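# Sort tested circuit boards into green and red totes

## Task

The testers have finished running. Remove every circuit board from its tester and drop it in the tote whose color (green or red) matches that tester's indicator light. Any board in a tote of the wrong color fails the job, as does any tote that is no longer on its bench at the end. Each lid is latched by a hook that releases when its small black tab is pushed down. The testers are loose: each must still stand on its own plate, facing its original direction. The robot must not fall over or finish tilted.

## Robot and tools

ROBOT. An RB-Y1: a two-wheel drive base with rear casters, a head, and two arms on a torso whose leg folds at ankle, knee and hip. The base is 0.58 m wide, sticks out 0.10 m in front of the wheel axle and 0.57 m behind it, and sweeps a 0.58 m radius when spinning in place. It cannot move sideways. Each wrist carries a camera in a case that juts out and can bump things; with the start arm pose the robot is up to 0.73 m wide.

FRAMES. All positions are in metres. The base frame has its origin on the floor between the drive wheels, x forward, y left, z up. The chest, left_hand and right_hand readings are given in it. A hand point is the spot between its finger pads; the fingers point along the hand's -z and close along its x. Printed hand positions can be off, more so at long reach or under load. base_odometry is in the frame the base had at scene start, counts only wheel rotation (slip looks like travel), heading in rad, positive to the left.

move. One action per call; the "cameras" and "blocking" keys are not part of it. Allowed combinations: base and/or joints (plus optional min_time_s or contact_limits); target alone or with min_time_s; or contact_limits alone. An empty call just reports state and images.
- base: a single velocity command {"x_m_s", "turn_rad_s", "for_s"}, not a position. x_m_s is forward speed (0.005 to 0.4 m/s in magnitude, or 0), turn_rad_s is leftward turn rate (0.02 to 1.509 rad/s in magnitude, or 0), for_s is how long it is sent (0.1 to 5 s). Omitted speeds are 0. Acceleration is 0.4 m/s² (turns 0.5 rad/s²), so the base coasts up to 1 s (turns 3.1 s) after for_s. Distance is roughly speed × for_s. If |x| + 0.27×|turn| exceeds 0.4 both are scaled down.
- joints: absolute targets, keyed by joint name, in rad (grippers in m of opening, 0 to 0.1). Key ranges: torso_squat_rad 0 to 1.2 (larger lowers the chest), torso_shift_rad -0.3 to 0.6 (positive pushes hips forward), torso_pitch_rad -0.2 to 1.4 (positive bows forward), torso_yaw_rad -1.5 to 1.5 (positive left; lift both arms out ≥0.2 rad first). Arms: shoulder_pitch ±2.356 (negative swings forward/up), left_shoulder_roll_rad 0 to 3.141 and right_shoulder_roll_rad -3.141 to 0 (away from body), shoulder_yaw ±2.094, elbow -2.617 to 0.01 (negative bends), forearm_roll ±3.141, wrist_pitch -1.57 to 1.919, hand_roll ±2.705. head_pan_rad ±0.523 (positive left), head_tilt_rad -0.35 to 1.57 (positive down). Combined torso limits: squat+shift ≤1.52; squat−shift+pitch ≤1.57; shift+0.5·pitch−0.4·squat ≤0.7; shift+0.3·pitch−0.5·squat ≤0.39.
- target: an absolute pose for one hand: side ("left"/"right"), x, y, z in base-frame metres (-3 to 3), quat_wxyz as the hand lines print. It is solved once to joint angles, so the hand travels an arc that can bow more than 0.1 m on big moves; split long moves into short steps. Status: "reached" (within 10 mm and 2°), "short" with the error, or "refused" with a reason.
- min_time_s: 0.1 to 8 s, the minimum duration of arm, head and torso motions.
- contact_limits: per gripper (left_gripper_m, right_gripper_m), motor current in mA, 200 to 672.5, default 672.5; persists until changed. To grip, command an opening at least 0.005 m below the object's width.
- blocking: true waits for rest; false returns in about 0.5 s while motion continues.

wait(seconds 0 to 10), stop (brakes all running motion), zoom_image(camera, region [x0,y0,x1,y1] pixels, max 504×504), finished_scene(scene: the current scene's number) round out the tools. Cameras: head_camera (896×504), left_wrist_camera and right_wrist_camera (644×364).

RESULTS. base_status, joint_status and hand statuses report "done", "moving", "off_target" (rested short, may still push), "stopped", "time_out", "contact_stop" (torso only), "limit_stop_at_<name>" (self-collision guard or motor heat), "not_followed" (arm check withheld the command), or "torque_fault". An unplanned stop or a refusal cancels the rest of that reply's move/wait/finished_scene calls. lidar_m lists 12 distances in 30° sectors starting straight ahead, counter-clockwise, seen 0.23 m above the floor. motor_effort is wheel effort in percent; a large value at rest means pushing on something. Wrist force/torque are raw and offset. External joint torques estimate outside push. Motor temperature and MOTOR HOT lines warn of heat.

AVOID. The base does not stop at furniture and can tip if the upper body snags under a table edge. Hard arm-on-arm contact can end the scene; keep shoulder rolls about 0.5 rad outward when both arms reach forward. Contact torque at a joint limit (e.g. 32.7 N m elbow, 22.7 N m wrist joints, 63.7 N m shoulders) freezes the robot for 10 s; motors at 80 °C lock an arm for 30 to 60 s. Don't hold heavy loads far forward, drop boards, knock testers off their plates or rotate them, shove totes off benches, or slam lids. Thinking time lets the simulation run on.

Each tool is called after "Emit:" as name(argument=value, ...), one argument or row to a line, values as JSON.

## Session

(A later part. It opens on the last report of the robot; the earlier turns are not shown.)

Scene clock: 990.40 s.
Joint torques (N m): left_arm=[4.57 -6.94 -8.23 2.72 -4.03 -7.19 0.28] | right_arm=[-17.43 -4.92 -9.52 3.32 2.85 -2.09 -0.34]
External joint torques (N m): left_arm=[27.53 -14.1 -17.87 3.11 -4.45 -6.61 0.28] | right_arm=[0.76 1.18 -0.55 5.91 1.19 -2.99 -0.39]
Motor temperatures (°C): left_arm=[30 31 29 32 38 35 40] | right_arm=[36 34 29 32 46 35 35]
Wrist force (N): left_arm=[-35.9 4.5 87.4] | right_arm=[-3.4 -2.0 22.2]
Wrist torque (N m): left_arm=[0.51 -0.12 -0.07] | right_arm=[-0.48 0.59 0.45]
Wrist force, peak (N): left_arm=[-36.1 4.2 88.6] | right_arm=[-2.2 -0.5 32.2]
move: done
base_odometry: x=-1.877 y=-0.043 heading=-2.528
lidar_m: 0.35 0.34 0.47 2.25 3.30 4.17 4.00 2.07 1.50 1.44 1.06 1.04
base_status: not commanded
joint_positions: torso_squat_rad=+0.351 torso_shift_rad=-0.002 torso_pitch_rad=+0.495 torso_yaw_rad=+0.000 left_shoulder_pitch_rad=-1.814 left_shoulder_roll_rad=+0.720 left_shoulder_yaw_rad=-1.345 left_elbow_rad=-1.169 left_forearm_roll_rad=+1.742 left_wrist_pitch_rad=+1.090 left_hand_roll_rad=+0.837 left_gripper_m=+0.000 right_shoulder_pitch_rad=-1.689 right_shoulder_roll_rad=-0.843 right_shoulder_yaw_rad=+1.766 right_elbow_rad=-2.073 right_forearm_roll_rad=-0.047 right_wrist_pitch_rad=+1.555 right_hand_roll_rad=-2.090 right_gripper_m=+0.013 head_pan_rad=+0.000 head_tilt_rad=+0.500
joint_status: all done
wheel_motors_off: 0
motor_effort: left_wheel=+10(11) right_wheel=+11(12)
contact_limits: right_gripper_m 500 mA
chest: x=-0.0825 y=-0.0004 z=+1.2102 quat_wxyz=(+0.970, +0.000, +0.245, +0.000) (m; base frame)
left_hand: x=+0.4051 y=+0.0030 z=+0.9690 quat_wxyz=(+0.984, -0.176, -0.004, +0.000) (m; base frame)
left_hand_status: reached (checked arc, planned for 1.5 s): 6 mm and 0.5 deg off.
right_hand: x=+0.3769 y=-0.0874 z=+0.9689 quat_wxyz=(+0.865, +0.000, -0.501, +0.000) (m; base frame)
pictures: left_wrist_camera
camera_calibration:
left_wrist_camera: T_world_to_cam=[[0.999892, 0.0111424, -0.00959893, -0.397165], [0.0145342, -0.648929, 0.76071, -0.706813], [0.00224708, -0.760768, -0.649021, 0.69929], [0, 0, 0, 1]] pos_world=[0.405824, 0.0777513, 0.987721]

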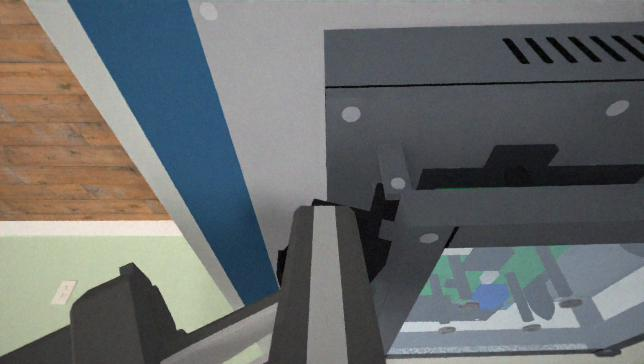

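Emit:
move(
  target={"side":"right","x":0.3775,"y":-0.087,"z":0.982,"quat_wxyz":[0.866,0,-0.5,0]},
  min_time_s=1.5,
  cameras=["left_wrist_camera","right_wrist_camera"],
)

Emit:
zoom_image(
  camera="left_wrist_camera",
  region=[270, 120, 430, 260],
)

Scene clock: 997.90 s.
Joint torques (N m): left_arm=[5.26 -7.23 -8.48 4.25 -4.81 -7.36 0.27] | right_arm=[-25.15 -5.94 -14.98 -1.26 4.64 0.45 0.47]
External joint torques (N m): left_arm=[28.22 -14.39 -18.11 4.65 -5.23 -6.78 0.27] | right_arm=[-6.95 0.21 -5.89 1.24 2.97 -0.43 0.42]
Motor temperatures (°C): left_arm=[29 31 29 32 38 35 40] | right_arm=[36 33 29 32 46 35 35]
Wrist force (N): left_arm=[-42.3 2.3 98.1] | right_arm=[-14.0 2.4 -2.4]
Wrist torque (N m): left_arm=[0.49 -0.11 -0.07] | right_arm=[-0.31 1.06 0.47]
Wrist force, peak (N): left_arm=[-44.1 3.2 101.2] | right_arm=[-6.5 2.3 23.1]
move: done
base_odometry: x=-1.877 y=-0.043 heading=-2.528
lidar_m: 0.34 0.34 0.46 2.25 3.30 4.17 4.00 2.08 1.50 1.44 1.06 1.04
base_status: not commanded
joint_positions: torso_squat_rad=+0.351 torso_shift_rad=-0.002 torso_pitch_rad=+0.495 torso_yaw_rad=+0.000 left_shoulder_pitch_rad=-1.814 left_shoulder_roll_rad=+0.720 left_shoulder_yaw_rad=-1.345 left_elbow_rad=-1.170 left_forearm_roll_rad=+1.742 left_wrist_pitch_rad=+1.090 left_hand_roll_rad=+0.837 left_gripper_m=+0.000 right_shoulder_pitch_rad=-1.710 right_shoulder_roll_rad=-0.862 right_shoulder_yaw_rad=+1.749 right_elbow_rad=-2.106 right_forearm_roll_rad=-0.078 right_wrist_pitch_rad=+1.564 right_hand_roll_rad=-2.073 right_gripper_m=+0.013 head_pan_rad=+0.000 head_tilt_rad=+0.500
joint_status: all done
wheel_motors_off: 0
motor_effort: left_wheel=+11(13) right_wheel=+10(12)
contact_limits: right_gripper_m 500 mA
chest: x=-0.0824 y=-0.0004 z=+1.2102 quat_wxyz=(+0.970, +0.000, +0.245, +0.000) (m; base frame)
left_hand: x=+0.4051 y=+0.0031 z=+0.9690 quat_wxyz=(+0.984, -0.176, -0.004, +0.000) (m; base frame)
right_hand: x=+0.3769 y=-0.0873 z=+0.9802 quat_wxyz=(+0.867, -0.001, -0.499, +0.001) (m; base frame)
right_hand_status: reached (checked arc, planned for 1.5 s): 2 mm and 0.2 deg off.
pictures: left_wrist_camera, right_wrist_camera
camera_calibration:
left_wrist_camera: T_world_to_cam=[[0.999891, 0.0110475, -0.0097578, -0.39702], [0.0145931, -0.648815, 0.760806, -0.706897], [0.00207396, -0.760866, -0.648906, 0.699316], [0, 0, 0, 1]] pos_world=[0.405843, 0.0778255, 0.987728]
right_wrist_camera: T_world_to_cam=[[-0.487099, 0.0186457, -0.873148, 1.04351], [-0.379122, 0.896144, 0.230636, 0.0282944], [0.786766, 0.443372, -0.429442, 0.234819], [0, 0, 0, 1]] pos_world=[0.334274, -0.148925, 1.00546]

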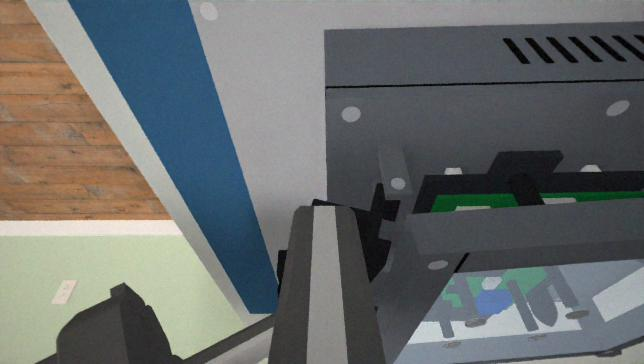

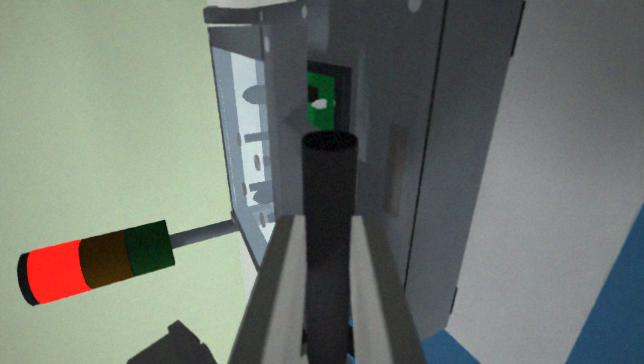

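Scaled by 3.150 from the camera's 644x364 image, which has a finer 920x520 frame.

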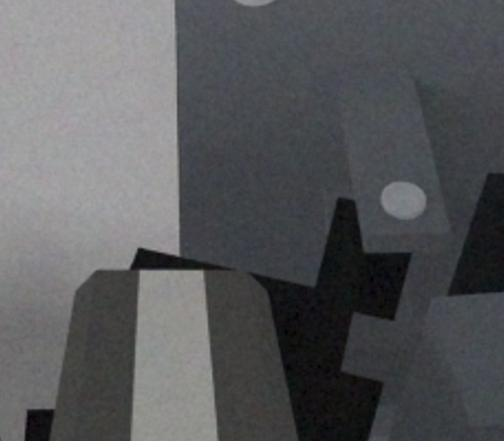

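Emit:
move(
  target={"side":"right","x":0.379,"y":-0.087,"z":0.998,"quat_wxyz":[0.866,0,-0.5,0]},
  min_time_s=1.5,
  cameras=["head_camera"],
)

Emit:
move(
  target={"side":"left","x":0.403,"y":0.006,"z":0.982,"quat_wxyz":[0.985,-0.174,0,0]},
  min_time_s=1.5,
  cameras=[],
)

Emit:
move(
  target={"side":"left","x":0.403,"y":0.04,"z":1.0,"quat_wxyz":[0.985,-0.174,0,0]},
  min_time_s=1.5,
  cameras=["head_camera","right_wrist_camera"],
)

Scene clock: 1004.87 s.
Joint torques (N m): left_arm=[5.36 -7.55 -8.43 4.24 -4.87 -7.25 0.28] | right_arm=[-25.79 -6.37 -15.51 0.34 4.94 0.28 0.34]
External joint torques (N m): left_arm=[28.32 -14.71 -18.06 4.64 -5.28 -6.67 0.29] | right_arm=[-7.55 -0.17 -6.26 2.67 3.26 -0.56 0.29]
Motor temperatures (°C): left_arm=[29 31 29 32 38 35 40] | right_arm=[36 33 29 31 46 35 35]
Wrist force (N): left_arm=[-40.7 2.6 96.3] | right_arm=[-15.0 1.8 3.4]
Wrist torque (N m): left_arm=[0.47 -0.11 -0.06] | right_arm=[-0.31 1.04 0.51]
Wrist force, peak (N): left_arm=[-42.1 2.9 99.6] | right_arm=[-18.5 4.1 4.7]
move: done
base_odometry: x=-1.877 y=-0.043 heading=-2.528
lidar_m: 0.35 0.34 0.45 2.24 3.31 4.18 4.00 2.07 1.49 1.44 1.07 1.04
base_status: not commanded
joint_positions: torso_squat_rad=+0.351 torso_shift_rad=-0.002 torso_pitch_rad=+0.495 torso_yaw_rad=+0.000 left_shoulder_pitch_rad=-1.814 left_shoulder_roll_rad=+0.720 left_shoulder_yaw_rad=-1.345 left_elbow_rad=-1.170 left_forearm_roll_rad=+1.742 left_wrist_pitch_rad=+1.090 left_hand_roll_rad=+0.837 left_gripper_m=+0.000 right_shoulder_pitch_rad=-1.738 right_shoulder_roll_rad=-0.886 right_shoulder_yaw_rad=+1.726 right_elbow_rad=-2.142 right_forearm_roll_rad=-0.113 right_wrist_pitch_rad=+1.574 right_hand_roll_rad=-2.053 right_gripper_m=+0.012 head_pan_rad=+0.000 head_tilt_rad=+0.500
joint_status: all done
wheel_motors_off: 0
motor_effort: left_wheel=+12(13) right_wheel=+10(12)
contact_limits: right_gripper_m 500 mA
chest: x=-0.0824 y=-0.0004 z=+1.2102 quat_wxyz=(+0.970, +0.000, +0.245, +0.000) (m; base frame)
left_hand: x=+0.4051 y=+0.0031 z=+0.9690 quat_wxyz=(+0.984, -0.176, -0.004, +0.000) (m; base frame)
right_hand: x=+0.3782 y=-0.0872 z=+0.9959 quat_wxyz=(+0.867, +0.000, -0.499, +0.001) (m; base frame)
right_hand_status: reached (checked arc, planned for 1.5 s): 2 mm and 0.2 deg off.
pictures: head_camera
camera_calibration:
head_camera: T_world_to_cam=[[0.0332459, -0.998726, 0.0379621, -0.0553398], [-0.815885, -0.0490584, -0.576129, 0.877665], [0.577258, -0.0118188, -0.816477, 1.04377], [0, 0, 0, 1]] pos_world=[0.115388, 0.000123732, 1.35997]

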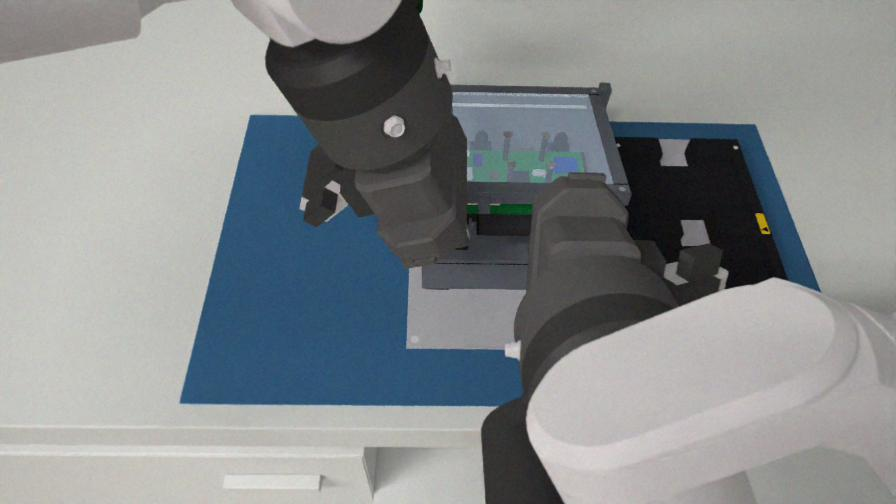

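Scene clock: 1006.70 s.
Joint torques (N m): left_arm=[-21.99 7.77 10.94 -1.05 0.84 -0.16 0.42] | right_arm=[-24.68 -8.86 -14.13 6.98 5.09 0.98 0.3]
External joint torques (N m): left_arm=[0.89 0.57 1.18 -0.73 0.41 0.4 0.43] | right_arm=[-6.47 -2.7 -4.9 9.36 3.4 0.15 0.25]
Motor temperatures (°C): left_arm=[29 31 29 32 38 35 40] | right_arm=[36 34 29 32 46 35 35]
Wrist force (N): left_arm=[-1.8 2.7 -7.7] | right_arm=[-15.9 6.3 21.3]
Wrist torque (N m): left_arm=[-0.23 -0.43 -0.22] | right_arm=[-0.21 0.92 0.52]
Wrist force, peak (N): left_arm=[-40.2 2.4 96.7] | right_arm=[-21.2 3.6 32.7]
move: done
base_odometry: x=-1.877 y=-0.043 heading=-2.528
lidar_m: 0.35 0.35 0.46 2.25 3.30 4.17 4.00 2.08 1.50 1.44 1.07 1.04
base_status: not commanded
joint_positions: torso_squat_rad=+0.350 torso_shift_rad=-0.001 torso_pitch_rad=+0.499 torso_yaw_rad=+0.000 left_shoulder_pitch_rad=-1.833 left_shoulder_roll_rad=+0.742 left_shoulder_yaw_rad=-1.338 left_elbow_rad=-1.195 left_forearm_roll_rad=+1.754 left_wrist_pitch_rad=+1.118 left_hand_roll_rad=+0.851 left_gripper_m=+0.000 right_shoulder_pitch_rad=-1.738 right_shoulder_roll_rad=-0.886 right_shoulder_yaw_rad=+1.726 right_elbow_rad=-2.144 right_forearm_roll_rad=-0.114 right_wrist_pitch_rad=+1.574 right_hand_roll_rad=-2.053 right_gripper_m=+0.012 head_pan_rad=+0.000 head_tilt_rad=+0.500
joint_status: all done
wheel_motors_off: 0
motor_effort: left_wheel=+8(13) right_wheel=+13(13)
contact_limits: right_gripper_m 500 mA
chest: x=-0.0804 y=-0.0007 z=+1.2098 quat_wxyz=(+0.969, +0.000, +0.247, +0.000) (m; base frame)
left_hand: x=+0.4043 y=+0.0052 z=+0.9792 quat_wxyz=(+0.985, -0.174, +0.002, +0.000) (m; base frame)
left_hand_status: reached (checked arc, planned for 1.5 s): 3 mm and 0.2 deg off.
right_hand: x=+0.3788 y=-0.0870 z=+0.9939 quat_wxyz=(+0.868, +0.001, -0.497, +0.001) (m; base frame)
pictures: none
No camera images: "cameras" was empty.

Scene clock: 1008.53 s.
Joint torques (N m): left_arm=[-20.31 8.38 11.56 -0.7 0.74 -0.2 -0.33] | right_arm=[-24.54 -8.99 -13.93 6.51 4.84 0.99 0.44]
External joint torques (N m): left_arm=[1.91 0.83 1.34 -0.6 0.3 0.37 -0.33] | right_arm=[-6.33 -2.82 -4.7 8.89 3.15 0.16 0.39]
Motor temperatures (°C): left_arm=[29 31 29 32 38 35 40] | right_arm=[36 34 29 32 46 35 35]
Wrist force (N): left_arm=[-2.1 2.4 -8.6] | right_arm=[-14.7 6.5 20.3]
Wrist torque (N m): left_arm=[-0.20 -0.44 -0.22] | right_arm=[-0.23 0.85 0.52]
Wrist force, peak (N): left_arm=[-2.2 2.7 -8.9] | right_arm=[-15.4 6.4 21.9]
move: done
base_odometry: x=-1.877 y=-0.043 heading=-2.528
lidar_m: 0.35 0.35 0.44 2.24 3.31 4.17 3.99 2.07 1.51 1.44 1.06 1.04
base_status: not commanded
joint_positions: torso_squat_rad=+0.350 torso_shift_rad=-0.001 torso_pitch_rad=+0.499 torso_yaw_rad=+0.000 left_shoulder_pitch_rad=-1.833 left_shoulder_roll_rad=+0.870 left_shoulder_yaw_rad=-1.321 left_elbow_rad=-1.303 left_forearm_roll_rad=+1.780 left_wrist_pitch_rad=+1.144 left_hand_roll_rad=+0.839 left_gripper_m=+0.000 right_shoulder_pitch_rad=-1.738 right_shoulder_roll_rad=-0.886 right_shoulder_yaw_rad=+1.725 right_elbow_rad=-2.144 right_forearm_roll_rad=-0.113 right_wrist_pitch_rad=+1.574 right_hand_roll_rad=-2.053 right_gripper_m=+0.012 head_pan_rad=+0.000 head_tilt_rad=+0.500
joint_status: all done
wheel_motors_off: 0
motor_effort: left_wheel=+8(10) right_wheel=+11(14)
contact_limits: right_gripper_m 500 mA
chest: x=-0.0804 y=-0.0007 z=+1.2097 quat_wxyz=(+0.969, +0.000, +0.247, +0.000) (m; base frame)
left_hand: x=+0.4031 y=+0.0399 z=+0.9999 quat_wxyz=(+0.985, -0.174, +0.000, +0.000) (m; base frame)
left_hand_status: reached (checked arc, planned for 1.5 s): 0 mm and 0.0 deg off.
right_hand: x=+0.3789 y=-0.0871 z=+0.9939 quat_wxyz=(+0.868, +0.001, -0.497, +0.001) (m; base frame)
pictures: head_camera, right_wrist_camera
camera_calibration:
head_camera: T_world_to_cam=[[0.0327507, -0.998756, 0.0375934, -0.0553199], [-0.818094, -0.048396, -0.573045, 0.875109], [0.574152, -0.0119873, -0.818661, 1.04463], [0, 0, 0, 1]] pos_world=[0.117955, -0.000377038, 1.35876]
right_wrist_camera: T_world_to_cam=[[-0.490729, 0.0190738, -0.871104, 1.05581], [-0.379765, 0.89512, 0.233537, 0.0229122], [0.784196, 0.445418, -0.432017, 0.242735], [0, 0, 0, 1]] pos_world=[0.336466, -0.148766, 1.01923]

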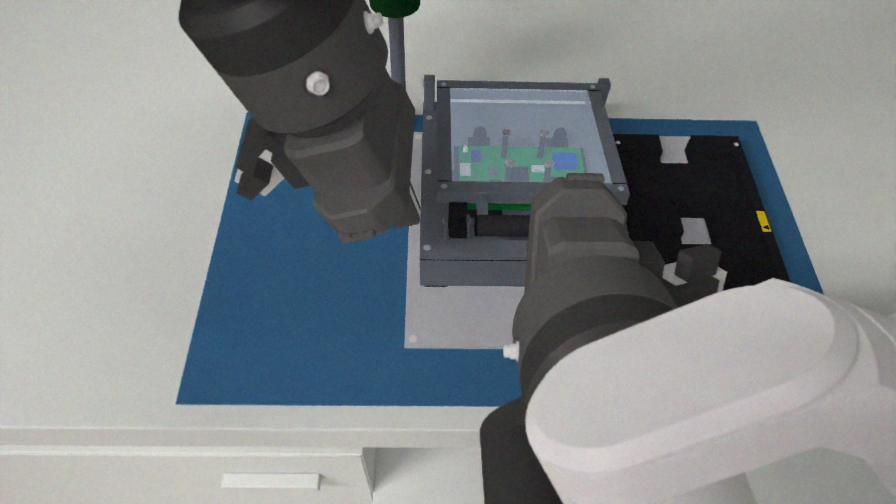

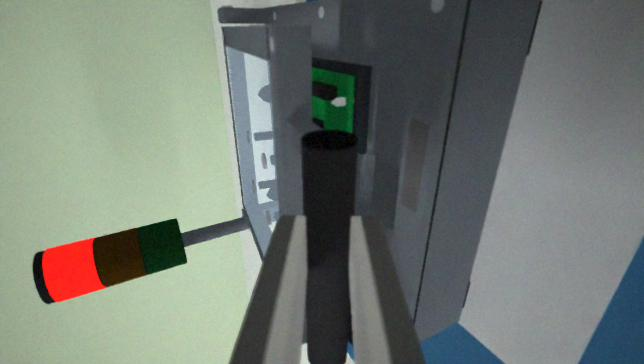

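Emit:
move(
  target={"side":"left","x":0.37,"y":0.22,"z":1.1,"quat_wxyz":[0.985,-0.174,0,0]},
  min_time_s=2,
  cameras=[],
)

Emit:
move(
  joints={"left_shoulder_pitch_rad":-1.906,"left_shoulder_roll_rad":1.686,"left_shoulder_yaw_rad":-1.162,"left_elbow_rad":-1.612,"left_forearm_roll_rad":2.14,"left_wrist_pitch_rad":1.539,"left_hand_roll_rad":0.505,"right_gripper_m":0.024},
  min_time_s=2,
  cameras=[],
)

Emit:
move(
  target={"side":"right","x":0.383,"y":-0.087,"z":0.996,"quat_wxyz":[0.866,0,-0.5,0]},
  min_time_s=1.5,
  cameras=["right_wrist_camera"],
)

Scene clock: 1021.10 s.
Joint torques (N m): left_arm=[-14.8 8.72 11.58 0.71 0.77 -0.22 -0.12] | right_arm=[-24.23 -8.5 -13.7 5.69 4.8 1.03 0.3]
External joint torques (N m): left_arm=[2.18 0.27 0.96 -0.7 0.2 0.22 -0.12] | right_arm=[-6.02 -2.33 -4.47 8.07 3.12 0.2 0.25]
Motor temperatures (°C): left_arm=[30 31 29 32 38 34 40] | right_arm=[36 34 29 32 46 35 35]
Wrist force (N): left_arm=[-2.3 2.7 -8.7] | right_arm=[-15.4 5.8 18.3]
Wrist torque (N m): left_arm=[-0.23 -0.48 -0.18] | right_arm=[-0.20 0.89 0.52]
Wrist force, peak (N): left_arm=[-2.3 2.3 -9.1] | right_arm=[-15.3 6.6 20.2]
move: done
base_odometry: x=-1.877 y=-0.043 heading=-2.528
lidar_m: 0.34 0.34 0.47 2.24 3.30 4.16 4.00 2.07 1.50 1.45 1.06 1.04
base_status: not commanded
joint_positions: torso_squat_rad=+0.350 torso_shift_rad=-0.001 torso_pitch_rad=+0.499 torso_yaw_rad=+0.000 left_shoulder_pitch_rad=-1.820 left_shoulder_roll_rad=+1.451 left_shoulder_yaw_rad=-1.225 left_elbow_rad=-1.565 left_forearm_roll_rad=+2.014 left_wrist_pitch_rad=+1.338 left_hand_roll_rad=+0.577 left_gripper_m=+0.000 right_shoulder_pitch_rad=-1.738 right_shoulder_roll_rad=-0.886 right_shoulder_yaw_rad=+1.725 right_elbow_rad=-2.144 right_forearm_roll_rad=-0.113 right_wrist_pitch_rad=+1.574 right_hand_roll_rad=-2.053 right_gripper_m=+0.012 head_pan_rad=+0.000 head_tilt_rad=+0.500
joint_status: all done
wheel_motors_off: 0
motor_effort: left_wheel=+8(9) right_wheel=+11(13)
contact_limits: right_gripper_m 500 mA
chest: x=-0.0804 y=-0.0007 z=+1.2097 quat_wxyz=(+0.969, +0.000, +0.247, +0.000) (m; base frame)
left_hand: x=+0.3701 y=+0.2199 z=+1.1000 quat_wxyz=(+0.985, -0.174, +0.000, +0.000) (m; base frame)
left_hand_status: reached (checked arc, planned for 2.0 s): 0 mm and 0.0 deg off.
right_hand: x=+0.3790 y=-0.0871 z=+0.9939 quat_wxyz=(+0.868, +0.000, -0.497, +0.001) (m; base frame)
pictures: none
No camera images: "cameras" was empty.

Scene clock: 1023.40 s.
Joint torques (N m): left_arm=[-13.72 7.79 11.25 1.42 0.85 -0.11 -0.22] | right_arm=[-18.66 -7.09 -10.07 -1.25 1.92 1 0.38]
External joint torques (N m): left_arm=[-0.1 0.84 1.06 -0.81 0.24 0.29 -0.21] | right_arm=[-0.43 -0.92 -0.83 1.11 0.23 0.17 0.33]
Motor temperatures (°C): left_arm=[30 31 29 32 38 34 40] | right_arm=[36 34 29 32 46 35 35]
Wrist force (N): left_arm=[-2.1 2.4 -8.9] | right_arm=[-4.1 10.8 -10.4]
Wrist torque (N m): left_arm=[-0.18 -0.45 -0.18] | right_arm=[-0.07 0.59 0.46]
Wrist force, peak (N): left_arm=[-2.3 2.7 -9.3] | right_arm=[-15.0 5.7 19.5]
move: done
base_odometry: x=-1.877 y=-0.043 heading=-2.528
lidar_m: 0.35 0.34 0.47 2.24 3.31 4.17 4.00 2.07 1.50 1.44 1.05 1.03
base_status: not commanded
joint_positions: torso_squat_rad=+0.350 torso_shift_rad=+0.000 torso_pitch_rad=+0.500 torso_yaw_rad=+0.000 left_shoulder_pitch_rad=-1.906 left_shoulder_roll_rad=+1.686 left_shoulder_yaw_rad=-1.162 left_elbow_rad=-1.612 left_forearm_roll_rad=+2.140 left_wrist_pitch_rad=+1.539 left_hand_roll_rad=+0.505 left_gripper_m=+0.000 right_shoulder_pitch_rad=-1.739 right_shoulder_roll_rad=-0.886 right_shoulder_yaw_rad=+1.725 right_elbow_rad=-2.142 right_forearm_roll_rad=-0.113 right_wrist_pitch_rad=+1.574 right_hand_roll_rad=-2.053 right_gripper_m=+0.024 head_pan_rad=+0.000 head_tilt_rad=+0.500
joint_status: all done
wheel_motors_off: 0
motor_effort: left_wheel=+3(9) right_wheel=+5(12)
contact_limits: right_gripper_m 500 mA
chest: x=-0.0798 y=-0.0007 z=+1.2097 quat_wxyz=(+0.969, +0.000, +0.247, +0.000) (m; base frame)
left_hand: x=+0.3299 y=+0.2798 z=+1.1799 quat_wxyz=(+0.985, -0.174, +0.000, +0.000) (m; base frame)
right_hand: x=+0.3805 y=-0.0871 z=+0.9945 quat_wxyz=(+0.867, +0.000, -0.498, +0.000) (m; base frame)
pictures: none
No camera images: "cameras" was empty.

Scene clock: 1025.23 s.
Joint torques (N m): left_arm=[-13.66 7.82 11.44 1.39 1 -0.06 -0.28] | right_arm=[-23.08 -8.33 -13.11 1.67 3.34 1.33 0.38]
External joint torques (N m): left_arm=[-0.05 0.87 1.24 -0.85 0.39 0.34 -0.27] | right_arm=[-4.79 -2.14 -3.84 3.99 1.65 0.49 0.33]
Motor temperatures (°C): left_arm=[30 31 29 32 38 34 40] | right_arm=[36 34 29 32 46 35 35]
Wrist force (N): left_arm=[-2.1 2.6 -8.9] | right_arm=[-13.1 9.6 -2.8]
Wrist torque (N m): left_arm=[-0.20 -0.44 -0.19] | right_arm=[-0.10 0.87 0.49]
Wrist force, peak (N): left_arm=[-2.2 2.7 -9.3] | right_arm=[-13.3 10.2 -2.8]
move: done
base_odometry: x=-1.877 y=-0.043 heading=-2.528
lidar_m: 0.35 0.34 0.47 2.24 3.31 4.17 4.00 2.06 1.50 1.44 1.06 1.04
base_status: not commanded
joint_positions: torso_squat_rad=+0.350 torso_shift_rad=+0.000 torso_pitch_rad=+0.500 torso_yaw_rad=+0.000 left_shoulder_pitch_rad=-1.906 left_shoulder_roll_rad=+1.686 left_shoulder_yaw_rad=-1.162 left_elbow_rad=-1.612 left_forearm_roll_rad=+2.140 left_wrist_pitch_rad=+1.539 left_hand_roll_rad=+0.505 left_gripper_m=+0.000 right_shoulder_pitch_rad=-1.741 right_shoulder_roll_rad=-0.886 right_shoulder_yaw_rad=+1.723 right_elbow_rad=-2.137 right_forearm_roll_rad=-0.115 right_wrist_pitch_rad=+1.570 right_hand_roll_rad=-2.051 right_gripper_m=+0.024 head_pan_rad=+0.000 head_tilt_rad=+0.500
joint_status: all done
wheel_motors_off: 0
motor_effort: left_wheel=+4(4) right_wheel=+7(8)
contact_limits: right_gripper_m 500 mA
chest: x=-0.0798 y=-0.0007 z=+1.2096 quat_wxyz=(+0.969, +0.000, +0.247, +0.000) (m; base frame)
left_hand: x=+0.3299 y=+0.2798 z=+1.1798 quat_wxyz=(+0.985, -0.174, +0.000, +0.000) (m; base frame)
right_hand: x=+0.3821 y=-0.0869 z=+0.9950 quat_wxyz=(+0.867, +0.000, -0.499, +0.001) (m; base frame)
right_hand_status: reached (checked arc, planned for 1.5 s): 1 mm and 0.2 deg off.
pictures: right_wrist_camera
camera_calibration:
right_wrist_camera: T_world_to_cam=[[-0.487571, 0.0193367, -0.872869, 1.05892], [-0.379473, 0.895692, 0.23181, 0.0254308], [0.786305, 0.444254, -0.429376, 0.237119], [0, 0, 0, 1]] pos_world=[0.339503, -0.148595, 1.02022]

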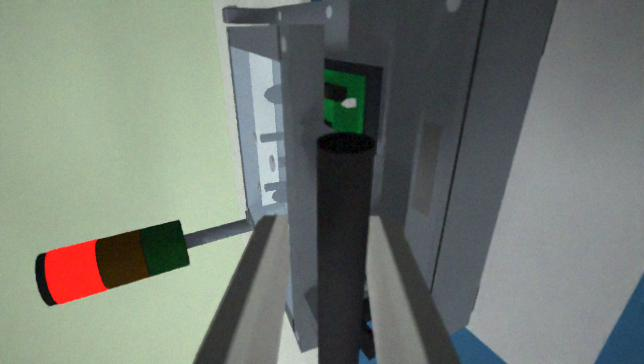

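Emit:
move(
  target={"side":"right","x":0.3995,"y":-0.087,"z":1.048,"quat_wxyz":[0.899,0,-0.438,0]},
  min_time_s=3,
  cameras=["right_wrist_camera"],
)

Emit:
move(
  target={"side":"right","x":0.427,"y":-0.087,"z":1.088,"quat_wxyz":[0.924,0,-0.383,0]},
  min_time_s=3,
  cameras=["right_wrist_camera"],
)

Emit:
move(
  target={"side":"right","x":0.477,"y":-0.087,"z":1.126,"quat_wxyz":[0.951,0,-0.309,0]},
  min_time_s=3,
  cameras=["right_wrist_camera","head_camera"],
)

Scene clock: 1043.67 s.
Joint torques (N m): left_arm=[-13.88 7.64 11.43 1.37 0.85 -0.06 -0.27] | right_arm=[-21.81 -6.71 -13.14 -1.29 2.34 -0.27 0.29]
External joint torques (N m): left_arm=[-0.26 0.68 1.23 -0.86 0.24 0.34 -0.27] | right_arm=[-2.67 -0.19 -2.84 -0.63 0.68 -0.78 0.25]
Motor temperatures (°C): left_arm=[30 31 30 32 38 34 40] | right_arm=[36 34 29 31 46 35 35]
Wrist force (N): left_arm=[-2.3 2.7 -8.9] | right_arm=[-7.1 7.7 -12.4]
Wrist torque (N m): left_arm=[-0.21 -0.48 -0.19] | right_arm=[-0.20 0.67 0.52]
Wrist force, peak (N): left_arm=[-2.3 2.6 -9.6] | right_arm=[-9.4 14.8 -11.7]
move: done
base_odometry: x=-1.877 y=-0.043 heading=-2.528
lidar_m: 0.34 0.34 0.46 2.23 3.31 4.17 4.00 2.08 1.50 1.44 1.06 1.04
base_status: not commanded
joint_positions: torso_squat_rad=+0.350 torso_shift_rad=+0.000 torso_pitch_rad=+0.500 torso_yaw_rad=+0.000 left_shoulder_pitch_rad=-1.906 left_shoulder_roll_rad=+1.686 left_shoulder_yaw_rad=-1.162 left_elbow_rad=-1.612 left_forearm_roll_rad=+2.140 left_wrist_pitch_rad=+1.539 left_hand_roll_rad=+0.505 left_gripper_m=+0.000 right_shoulder_pitch_rad=-1.883 right_shoulder_roll_rad=-1.003 right_shoulder_yaw_rad=+1.568 right_elbow_rad=-2.163 right_forearm_roll_rad=-0.472 right_wrist_pitch_rad=+1.461 right_hand_roll_rad=-1.884 right_gripper_m=+0.024 head_pan_rad=+0.000 head_tilt_rad=+0.500
joint_status: all done
wheel_motors_off: 0
motor_effort: left_wheel=+1(4) right_wheel=+7(7)
contact_limits: right_gripper_m 500 mA
chest: x=-0.0798 y=-0.0007 z=+1.2096 quat_wxyz=(+0.969, +0.000, +0.247, +0.000) (m; base frame)
left_hand: x=+0.3299 y=+0.2798 z=+1.1798 quat_wxyz=(+0.985, -0.174, +0.000, +0.000) (m; base frame)
right_hand: x=+0.3993 y=-0.0873 z=+1.0473 quat_wxyz=(+0.899, +0.000, -0.437, +0.000) (m; base frame)
right_hand_status: reached (checked arc, planned for 3.0 s): 1 mm and 0.1 deg off.
pictures: right_wrist_camera
camera_calibration:
right_wrist_camera: T_world_to_cam=[[-0.603723, 0.0199654, -0.796944, 1.07991], [-0.342371, 0.896305, 0.281816, -0.0469815], [0.719931, 0.442989, -0.534284, 0.382457], [0, 0, 0, 1]] pos_world=[0.360537, -0.148876, 1.07821]

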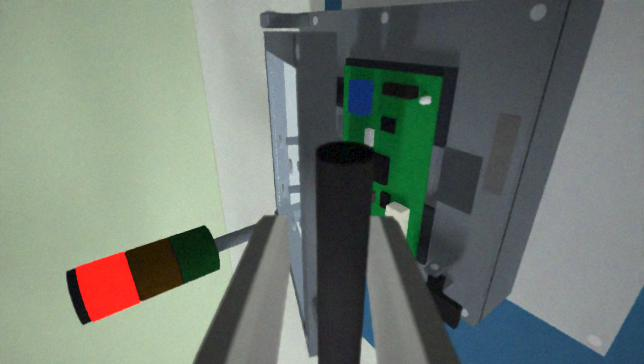

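Scene clock: 1047.00 s.
Joint torques (N m): left_arm=[-13.91 7.75 11.19 1.48 0.88 -0.13 -0.26] | right_arm=[-23.04 -7.22 -13.82 1.79 2.01 -0.76 0.38]
External joint torques (N m): left_arm=[-0.29 0.79 1 -0.76 0.27 0.27 -0.26] | right_arm=[-2.74 -0.51 -2.79 0.93 0.43 -0.92 0.34]
Motor temperatures (°C): left_arm=[30 31 30 32 37 34 40] | right_arm=[36 34 29 31 46 35 35]
Wrist force (N): left_arm=[-2.2 2.7 -9.0] | right_arm=[-7.2 8.3 -13.6]
Wrist torque (N m): left_arm=[-0.19 -0.46 -0.19] | right_arm=[-0.23 0.68 0.54]
Wrist force, peak (N): left_arm=[-2.3 2.7 -9.2] | right_arm=[-7.5 13.6 -14.2]
move: done
base_odometry: x=-1.877 y=-0.043 heading=-2.528
lidar_m: 0.34 0.35 0.46 2.24 3.31 4.17 4.00 2.07 1.50 1.44 1.06 1.04
base_status: not commanded
joint_positions: torso_squat_rad=+0.350 torso_shift_rad=+0.000 torso_pitch_rad=+0.500 torso_yaw_rad=+0.000 left_shoulder_pitch_rad=-1.906 left_shoulder_roll_rad=+1.686 left_shoulder_yaw_rad=-1.162 left_elbow_rad=-1.612 left_forearm_roll_rad=+2.140 left_wrist_pitch_rad=+1.539 left_hand_roll_rad=+0.505 left_gripper_m=+0.000 right_shoulder_pitch_rad=-1.994 right_shoulder_roll_rad=-1.056 right_shoulder_yaw_rad=+1.466 right_elbow_rad=-2.034 right_forearm_roll_rad=-0.782 right_wrist_pitch_rad=+1.351 right_hand_roll_rad=-1.679 right_gripper_m=+0.024 head_pan_rad=+0.000 head_tilt_rad=+0.500
joint_status: all done
wheel_motors_off: 0
motor_effort: left_wheel=+2(3) right_wheel=+5(8)
contact_limits: right_gripper_m 500 mA
chest: x=-0.0798 y=-0.0007 z=+1.2096 quat_wxyz=(+0.969, +0.000, +0.247, +0.000) (m; base frame)
left_hand: x=+0.3299 y=+0.2798 z=+1.1798 quat_wxyz=(+0.985, -0.174, +0.000, +0.000) (m; base frame)
right_hand: x=+0.4260 y=-0.0869 z=+1.0878 quat_wxyz=(+0.923, +0.002, -0.385, -0.001) (m; base frame)
right_hand_status: reached (checked arc, planned for 3.0 s): 1 mm and 0.4 deg off.
pictures: right_wrist_camera
camera_calibration:
right_wrist_camera: T_world_to_cam=[[-0.69169, 0.0232783, -0.721819, 1.08439], [-0.308338, 0.894288, 0.324308, -0.110532], [0.653064, 0.446885, -0.611393, 0.497379], [0, 0, 0, 1]] pos_world=[0.39116, -0.148667, 1.12267]

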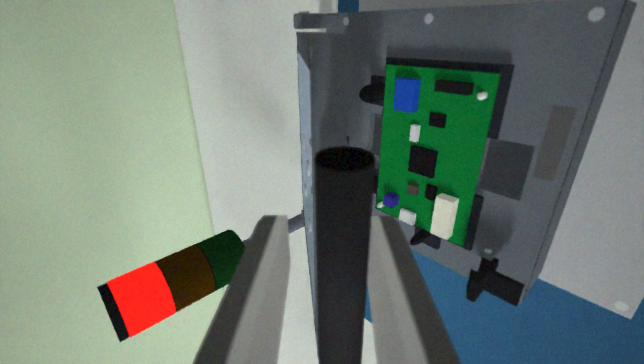

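Scene clock: 1050.33 s.
Joint torques (N m): left_arm=[-13.85 7.83 11.09 1.42 0.92 -0.06 -0.18] | right_arm=[-24.99 -4.4 -13.79 2.53 1.38 -1.64 0.3]
External joint torques (N m): left_arm=[-0.23 0.87 0.9 -0.82 0.31 0.35 -0.18] | right_arm=[-2 2.84 -2.58 0.73 0.06 -1.31 0.27]
Motor temperatures (°C): left_arm=[30 31 30 32 37 34 40] | right_arm=[36 34 29 31 46 35 35]
Wrist force (N): left_arm=[-1.9 2.7 -9.2] | right_arm=[-5.7 8.2 -13.5]
Wrist torque (N m): left_arm=[-0.20 -0.42 -0.22] | right_arm=[-0.15 0.68 0.58]
Wrist force, peak (N): left_arm=[-2.3 2.7 -9.3] | right_arm=[-6.5 11.6 -15.9]
move: done
base_odometry: x=-1.877 y=-0.043 heading=-2.528
lidar_m: 0.34 0.34 0.46 2.25 3.30 4.17 4.00 2.06 1.50 1.44 1.06 1.04
base_status: not commanded
joint_positions: torso_squat_rad=+0.350 torso_shift_rad=+0.000 torso_pitch_rad=+0.500 torso_yaw_rad=+0.000 left_shoulder_pitch_rad=-1.906 left_shoulder_roll_rad=+1.686 left_shoulder_yaw_rad=-1.162 left_elbow_rad=-1.612 left_forearm_roll_rad=+2.140 left_wrist_pitch_rad=+1.539 left_hand_roll_rad=+0.505 left_gripper_m=+0.000 right_shoulder_pitch_rad=-2.089 right_shoulder_roll_rad=-0.998 right_shoulder_yaw_rad=+1.383 right_elbow_rad=-1.652 right_forearm_roll_rad=-1.137 right_wrist_pitch_rad=+1.286 right_hand_roll_rad=-1.297 right_gripper_m=+0.024 head_pan_rad=+0.000 head_tilt_rad=+0.500
joint_status: all done
wheel_motors_off: 0
motor_effort: left_wheel=+3(3) right_wheel=+8(8)
contact_limits: right_gripper_m 500 mA
chest: x=-0.0798 y=-0.0007 z=+1.2096 quat_wxyz=(+0.969, +0.000, +0.247, +0.000) (m; base frame)
left_hand: x=+0.3299 y=+0.2798 z=+1.1798 quat_wxyz=(+0.985, -0.174, +0.000, +0.000) (m; base frame)
right_hand: x=+0.4767 y=-0.0875 z=+1.1256 quat_wxyz=(+0.951, +0.000, -0.309, +0.000) (m; base frame)
right_hand_status: reached (checked arc, planned for 3.0 s): 1 mm and 0.0 deg off.
pictures: head_camera, right_wrist_camera
camera_calibration:
head_camera: T_world_to_cam=[[0.0328818, -0.998756, 0.0374869, -0.0552173], [-0.818625, -0.0484312, -0.572282, 0.874585], [0.573386, -0.0118701, -0.819199, 1.04478], [0, 0, 0, 1]] pos_world=[0.118711, -0.000389775, 1.35846]
right_wrist_camera: T_world_to_cam=[[-0.798517, 0.0209357, -0.601608, 1.06213], [-0.2519, 0.896066, 0.365531, -0.179689], [0.546732, 0.443428, -0.71025, 0.649289], [0, 0, 0, 1]] pos_world=[0.447874, -0.149135, 1.16582]

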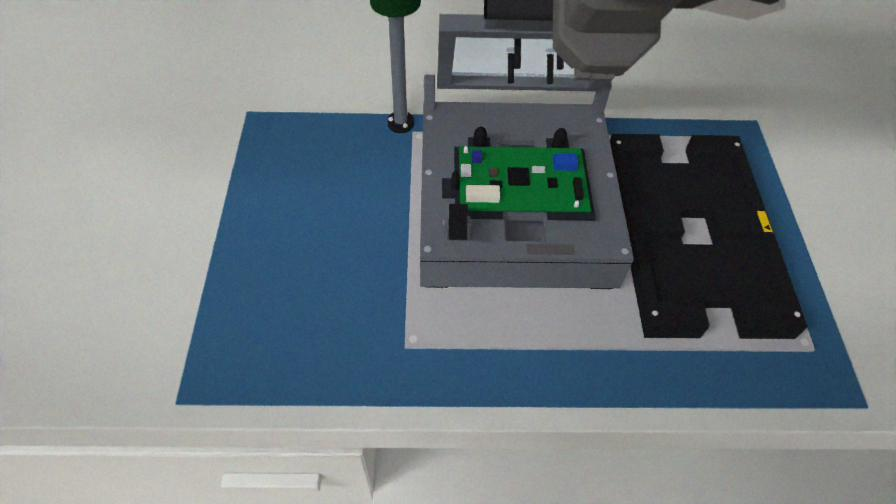

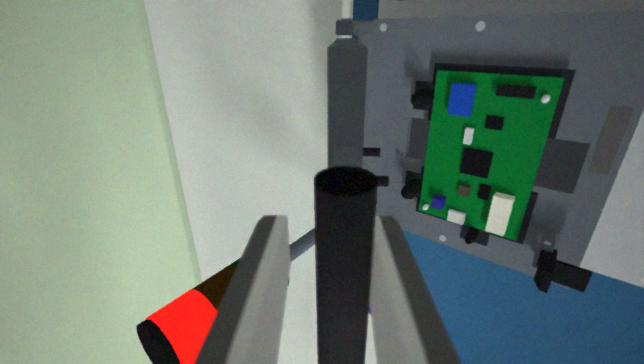

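Emit:
move(
  target={"side":"right","x":0.518,"y":-0.087,"z":1.143,"quat_wxyz":[0.966,0,-0.259,0]},
  min_time_s=3,
  cameras=[],
)

Emit:
move(
  target={"side":"right","x":0.556,"y":-0.087,"z":1.149,"quat_wxyz":[0.976,0,-0.216,0]},
  min_time_s=3,
  cameras=["head_camera"],
)

Scene clock: 1080.37 s.
Joint torques (N m): left_arm=[-13.64 7.91 11.09 1.32 0.85 -0.08 -0.26] | right_arm=[-24.72 -5.47 -10.55 2.28 0.49 -0.35 0.37]
External joint torques (N m): left_arm=[-0.02 0.95 0.9 -0.91 0.24 0.32 -0.25] | right_arm=[0.7 2.39 -0.59 0.67 -0.57 0.23 0.34]
Motor temperatures (°C): left_arm=[30 31 30 32 37 34 40] | right_arm=[37 33 29 31 45 35 35]
Wrist force (N): left_arm=[-2.1 2.6 -9.1] | right_arm=[-1.3 10.9 -12.2]
Wrist torque (N m): left_arm=[-0.20 -0.44 -0.20] | right_arm=[-0.07 0.63 0.50]
Wrist force, peak (N): left_arm=[-2.0 2.7 -9.3] | right_arm=[-5.5 13.4 -13.0]
move: done
base_odometry: x=-1.877 y=-0.043 heading=-2.528
lidar_m: 0.34 0.35 0.45 2.25 3.31 4.17 3.99 2.07 1.50 1.44 1.06 1.04
base_status: not commanded
joint_positions: torso_squat_rad=+0.350 torso_shift_rad=+0.000 torso_pitch_rad=+0.500 torso_yaw_rad=+0.000 left_shoulder_pitch_rad=-1.906 left_shoulder_roll_rad=+1.686 left_shoulder_yaw_rad=-1.162 left_elbow_rad=-1.612 left_forearm_roll_rad=+2.140 left_wrist_pitch_rad=+1.539 left_hand_roll_rad=+0.505 left_gripper_m=+0.000 right_shoulder_pitch_rad=-2.134 right_shoulder_roll_rad=-0.864 right_shoulder_yaw_rad=+1.344 right_elbow_rad=-1.251 right_forearm_roll_rad=-1.315 right_wrist_pitch_rad=+1.301 right_hand_roll_rad=-0.991 right_gripper_m=+0.024 head_pan_rad=+0.000 head_tilt_rad=+0.500
joint_status: all done
wheel_motors_off: 0
motor_effort: left_wheel=+2(3) right_wheel=+4(7)
contact_limits: right_gripper_m 500 mA
chest: x=-0.0798 y=-0.0007 z=+1.2096 quat_wxyz=(+0.969, +0.000, +0.247, +0.000) (m; base frame)
left_hand: x=+0.3299 y=+0.2798 z=+1.1798 quat_wxyz=(+0.985, -0.174, +0.000, +0.000) (m; base frame)
right_hand: x=+0.5179 y=-0.0873 z=+1.1430 quat_wxyz=(+0.966, +0.000, -0.260, +0.000) (m; base frame)
right_hand_status: reached (checked arc, planned for 3.0 s): 0 mm and 0.1 deg off.
pictures: none
No camera images: "cameras" was empty.

Scene clock: 1083.70 s.
Joint torques (N m): left_arm=[-13.81 7.7 11.28 1.31 0.89 -0.1 -0.23] | right_arm=[-26.9 -6.19 -7.18 1.61 0.17 -0.47 0.29]
External joint torques (N m): left_arm=[-0.19 0.74 1.09 -0.92 0.28 0.3 -0.23] | right_arm=[0.83 2.4 -1.14 0.82 -0.57 0.26 0.26]
Motor temperatures (°C): left_arm=[30 31 30 32 37 34 40] | right_arm=[37 33 29 31 45 35 35]
Wrist force (N): left_arm=[-1.8 2.5 -9.0] | right_arm=[-0.5 10.9 -12.6]
Wrist torque (N m): left_arm=[-0.19 -0.39 -0.19] | right_arm=[-0.08 0.70 0.49]
Wrist force, peak (N): left_arm=[-2.2 2.9 -9.3] | right_arm=[-5.0 13.6 -13.1]
move: done
base_odometry: x=-1.877 y=-0.043 heading=-2.528
lidar_m: 0.35 0.35 0.46 2.24 3.30 4.17 4.00 2.07 1.50 1.44 1.06 1.04
base_status: not commanded
joint_positions: torso_squat_rad=+0.350 torso_shift_rad=+0.000 torso_pitch_rad=+0.500 torso_yaw_rad=+0.000 left_shoulder_pitch_rad=-1.906 left_shoulder_roll_rad=+1.686 left_shoulder_yaw_rad=-1.162 left_elbow_rad=-1.612 left_forearm_roll_rad=+2.140 left_wrist_pitch_rad=+1.539 left_hand_roll_rad=+0.505 left_gripper_m=+0.000 right_shoulder_pitch_rad=-2.185 right_shoulder_roll_rad=-0.621 right_shoulder_yaw_rad=+1.308 right_elbow_rad=-0.667 right_forearm_roll_rad=-1.427 right_wrist_pitch_rad=+1.332 right_hand_roll_rad=-0.625 right_gripper_m=+0.024 head_pan_rad=+0.000 head_tilt_rad=+0.500
joint_status: all done
wheel_motors_off: 0
motor_effort: left_wheel=+1(3) right_wheel=+5(7)
contact_limits: right_gripper_m 500 mA
chest: x=-0.0798 y=-0.0007 z=+1.2096 quat_wxyz=(+0.969, +0.000, +0.247, +0.000) (m; base frame)
left_hand: x=+0.3299 y=+0.2798 z=+1.1798 quat_wxyz=(+0.985, -0.174, +0.000, +0.000) (m; base frame)
right_hand: x=+0.5559 y=-0.0873 z=+1.1490 quat_wxyz=(+0.976, +0.000, -0.217, +0.000) (m; base frame)
right_hand_status: reached (checked arc, planned for 3.0 s): 0 mm and 0.1 deg off.
pictures: head_camera
camera_calibration:
head_camera: T_world_to_cam=[[0.0328946, -0.998755, 0.0374908, -0.0552193], [-0.818615, -0.0484441, -0.572296, 0.874595], [0.5734, -0.0118651, -0.81919, 1.04478], [0, 0, 0, 1]] pos_world=[0.118697, -0.000385284, 1.35847]

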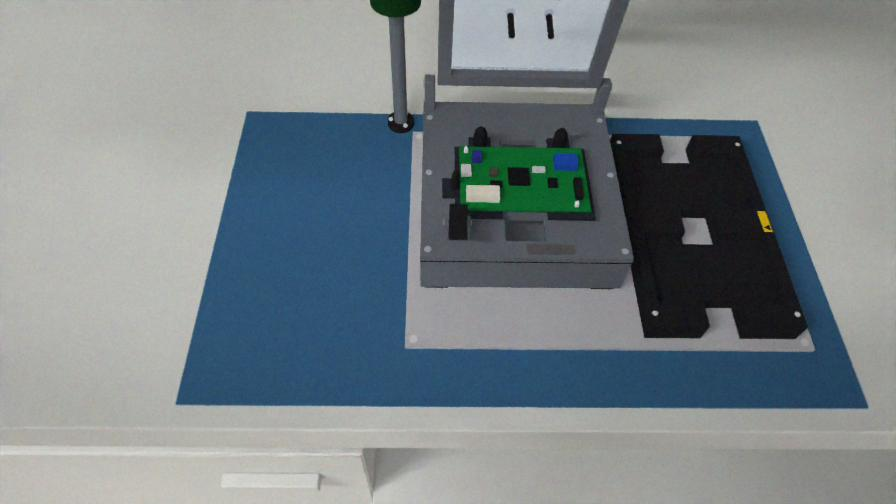

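Emit:
move(
  target={"side":"right","x":0.584,"y":-0.087,"z":1.150,"quat_wxyz":[0.982,0,-0.19,0]},
  min_time_s=3,
  cameras=["head_camera","right_wrist_camera"],
)

Scene clock: 1090.90 s.
Joint torques (N m): left_arm=[-13.95 7.43 11.4 1.39 0.94 -0.05 -0.27] | right_arm=[-28.65 -6.02 -4.22 0.57 0.01 -1.96 0.29]
External joint torques (N m): left_arm=[-0.33 0.47 1.21 -0.84 0.33 0.35 -0.27] | right_arm=[-0.24 2.9 -1.73 0.47 -0.56 -1 0.27]
Motor temperatures (°C): left_arm=[30 31 30 32 37 34 40] | right_arm=[37 34 29 31 45 35 35]
Wrist force (N): left_arm=[-2.0 2.6 -9.0] | right_arm=[-4.5 8.3 -12.6]
Wrist torque (N m): left_arm=[-0.20 -0.43 -0.19] | right_arm=[-0.11 0.68 0.58]
Wrist force, peak (N): left_arm=[-2.2 2.8 -9.3] | right_arm=[-4.8 19.1 -12.6]
move: short
base_odometry: x=-1.877 y=-0.043 heading=-2.528
lidar_m: 0.35 0.35 0.46 2.25 3.31 4.17 4.00 2.07 1.50 1.44 1.07 1.04
base_status: not commanded
joint_positions: torso_squat_rad=+0.350 torso_shift_rad=+0.000 torso_pitch_rad=+0.500 torso_yaw_rad=+0.000 left_shoulder_pitch_rad=-1.906 left_shoulder_roll_rad=+1.686 left_shoulder_yaw_rad=-1.162 left_elbow_rad=-1.612 left_forearm_roll_rad=+2.140 left_wrist_pitch_rad=+1.539 left_hand_roll_rad=+0.505 left_gripper_m=+0.000 right_shoulder_pitch_rad=-2.211 right_shoulder_roll_rad=-0.448 right_shoulder_yaw_rad=+1.276 right_elbow_rad=-0.267 right_forearm_roll_rad=-1.446 right_wrist_pitch_rad=+1.233 right_hand_roll_rad=-0.393 right_gripper_m=+0.024 head_pan_rad=+0.000 head_tilt_rad=+0.500
joint_status: all done
wheel_motors_off: 0
motor_effort: left_wheel=+1(3) right_wheel=+5(7)
contact_limits: right_gripper_m 500 mA
chest: x=-0.0798 y=-0.0007 z=+1.2096 quat_wxyz=(+0.969, +0.000, +0.247, +0.000) (m; base frame)
left_hand: x=+0.3299 y=+0.2799 z=+1.1798 quat_wxyz=(+0.985, -0.174, +0.000, +0.000) (m; base frame)
right_hand: x=+0.5833 y=-0.0877 z=+1.1499 quat_wxyz=(+0.969, +0.014, -0.245, +0.002) (m; base frame)
right_hand_status: short (checked arc, as near as the solve gets, planned for 3.0 s): 1 mm and 6.7 deg off. The place is met; only the turn is off.
pictures: head_camera, right_wrist_camera
camera_calibration:
head_camera: T_world_to_cam=[[0.0329004, -0.998755, 0.0374879, -0.0552114], [-0.818573, -0.0484481, -0.572356, 0.874657], [0.57346, -0.0118558, -0.819148, 1.04475], [0, 0, 0, 1]] pos_world=[0.118662, -0.00038082, 1.35849]
right_wrist_camera: T_world_to_cam=[[-0.871523, 0.0227927, -0.489824, 1.0761], [-0.211964, 0.88326, 0.418238, -0.246616], [0.442175, 0.468329, -0.76495, 0.734422], [0, 0, 0, 1]] pos_world=[0.560829, -0.150652, 1.19204]

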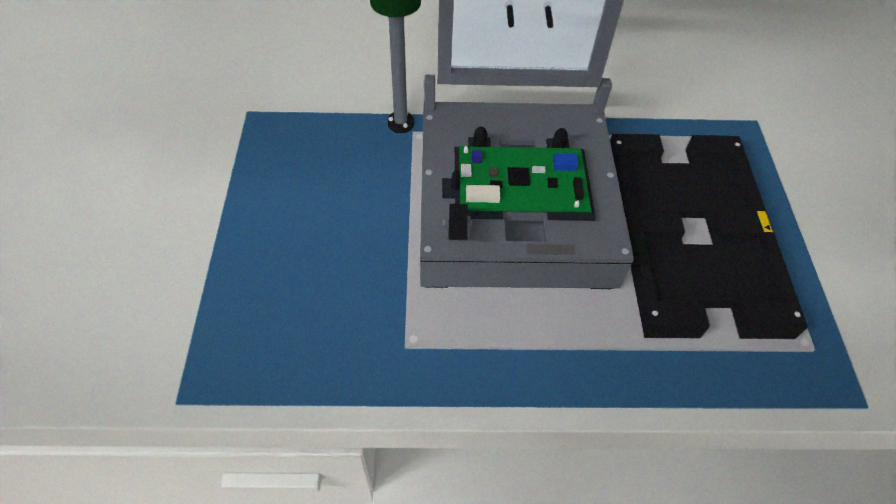

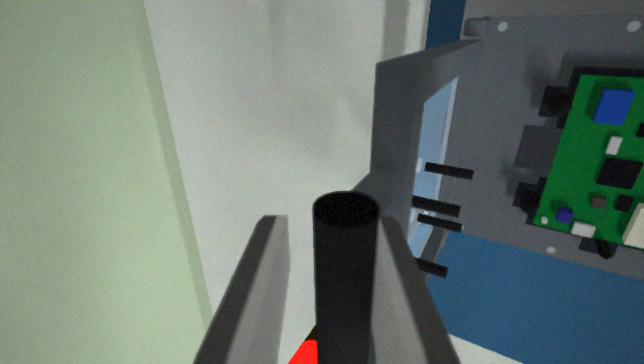

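Emit:
move(
  base={"x_m_s":0.04,"for_s":1.2},
  cameras=["head_camera","right_wrist_camera"],
)

Scene clock: 1096.23 s.
Joint torques (N m): left_arm=[-13 6.94 10.86 1.63 0.89 -0.12 -0.23] | right_arm=[-31.86 -10.85 -3.68 0.77 1.45 -3.96 0.26]
External joint torques (N m): left_arm=[0.62 -0.02 0.67 -0.61 0.28 0.28 -0.23] | right_arm=[-3.45 -1.92 -1.19 0.67 0.89 -2.99 0.24]
Motor temperatures (°C): left_arm=[30 31 30 32 37 34 40] | right_arm=[37 34 29 31 45 35 35]
Wrist force (N): left_arm=[-2.1 2.6 -9.0] | right_arm=[-13.4 11.3 -15.8]
Wrist torque (N m): left_arm=[-0.18 -0.46 -0.20] | right_arm=[-0.08 0.81 0.54]
Wrist force, peak (N): left_arm=[-1.5 2.6 -9.6] | right_arm=[-17.3 11.8 -19.6]
move: done
base_odometry: x=-1.916 y=-0.070 heading=-2.529
lidar_m: 0.35 0.29 0.40 1.13 3.30 4.22 4.04 2.07 1.50 1.44 1.05 0.99
base_status: done (sent for 1.2 of 1.2 s)
joint_positions: torso_squat_rad=+0.350 torso_shift_rad=+0.000 torso_pitch_rad=+0.500 torso_yaw_rad=+0.000 left_shoulder_pitch_rad=-1.906 left_shoulder_roll_rad=+1.686 left_shoulder_yaw_rad=-1.162 left_elbow_rad=-1.612 left_forearm_roll_rad=+2.140 left_wrist_pitch_rad=+1.539 left_hand_roll_rad=+0.505 left_gripper_m=+0.000 right_shoulder_pitch_rad=-2.210 right_shoulder_roll_rad=-0.447 right_shoulder_yaw_rad=+1.276 right_elbow_rad=-0.267 right_forearm_roll_rad=-1.446 right_wrist_pitch_rad=+1.234 right_hand_roll_rad=-0.393 right_gripper_m=+0.024 head_pan_rad=+0.000 head_tilt_rad=+0.500
joint_status: not commanded
wheel_motors_off: 0
motor_effort: left_wheel=+2(19) right_wheel=+2(20)
contact_limits: right_gripper_m 500 mA
chest: x=-0.0797 y=-0.0007 z=+1.2096 quat_wxyz=(+0.969, +0.000, +0.247, +0.000) (m; base frame)
left_hand: x=+0.3300 y=+0.2799 z=+1.1798 quat_wxyz=(+0.985, -0.174, +0.000, +0.000) (m; base frame)
right_hand: x=+0.5830 y=-0.0871 z=+1.1489 quat_wxyz=(+0.970, +0.014, -0.244, +0.003) (m; base frame)
pictures: head_camera, right_wrist_camera
camera_calibration:
head_camera: T_world_to_cam=[[0.032906, -0.998755, 0.0374812, -0.0552048], [-0.818742, -0.0484453, -0.572114, 0.87441], [0.573218, -0.0118614, -0.819317, 1.04485], [0, 0, 0, 1]] pos_world=[0.118806, -0.000381585, 1.3584]
right_wrist_camera: T_world_to_cam=[[-0.872494, 0.0219553, -0.488132, 1.07389], [-0.211998, 0.883058, 0.418647, -0.247268], [0.44024, 0.46875, -0.765808, 0.735664], [0, 0, 0, 1]] pos_world=[0.56067, -0.150068, 1.19109]

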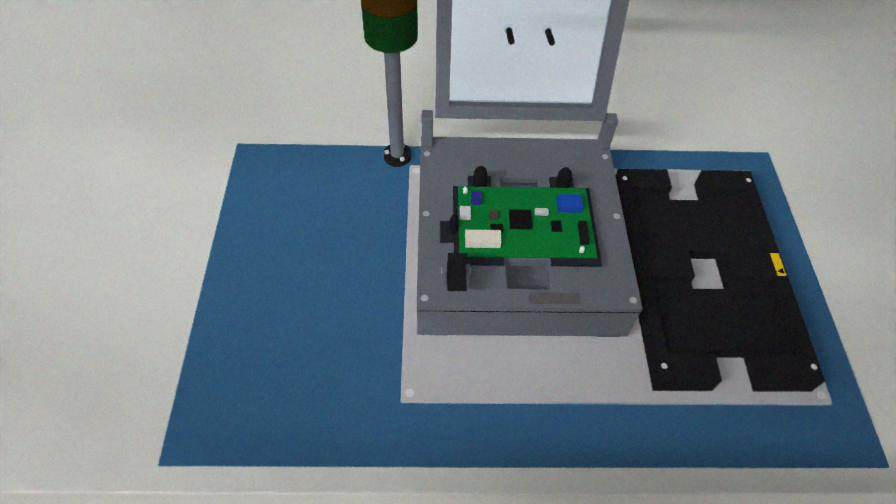

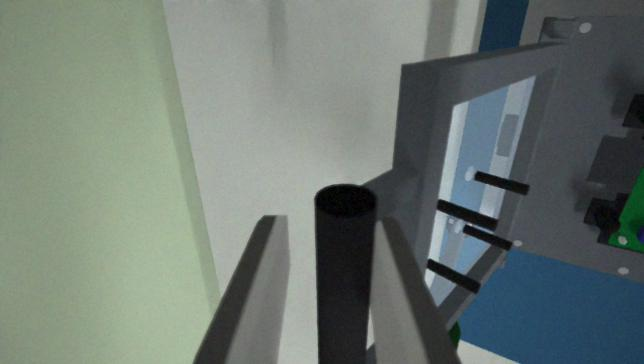

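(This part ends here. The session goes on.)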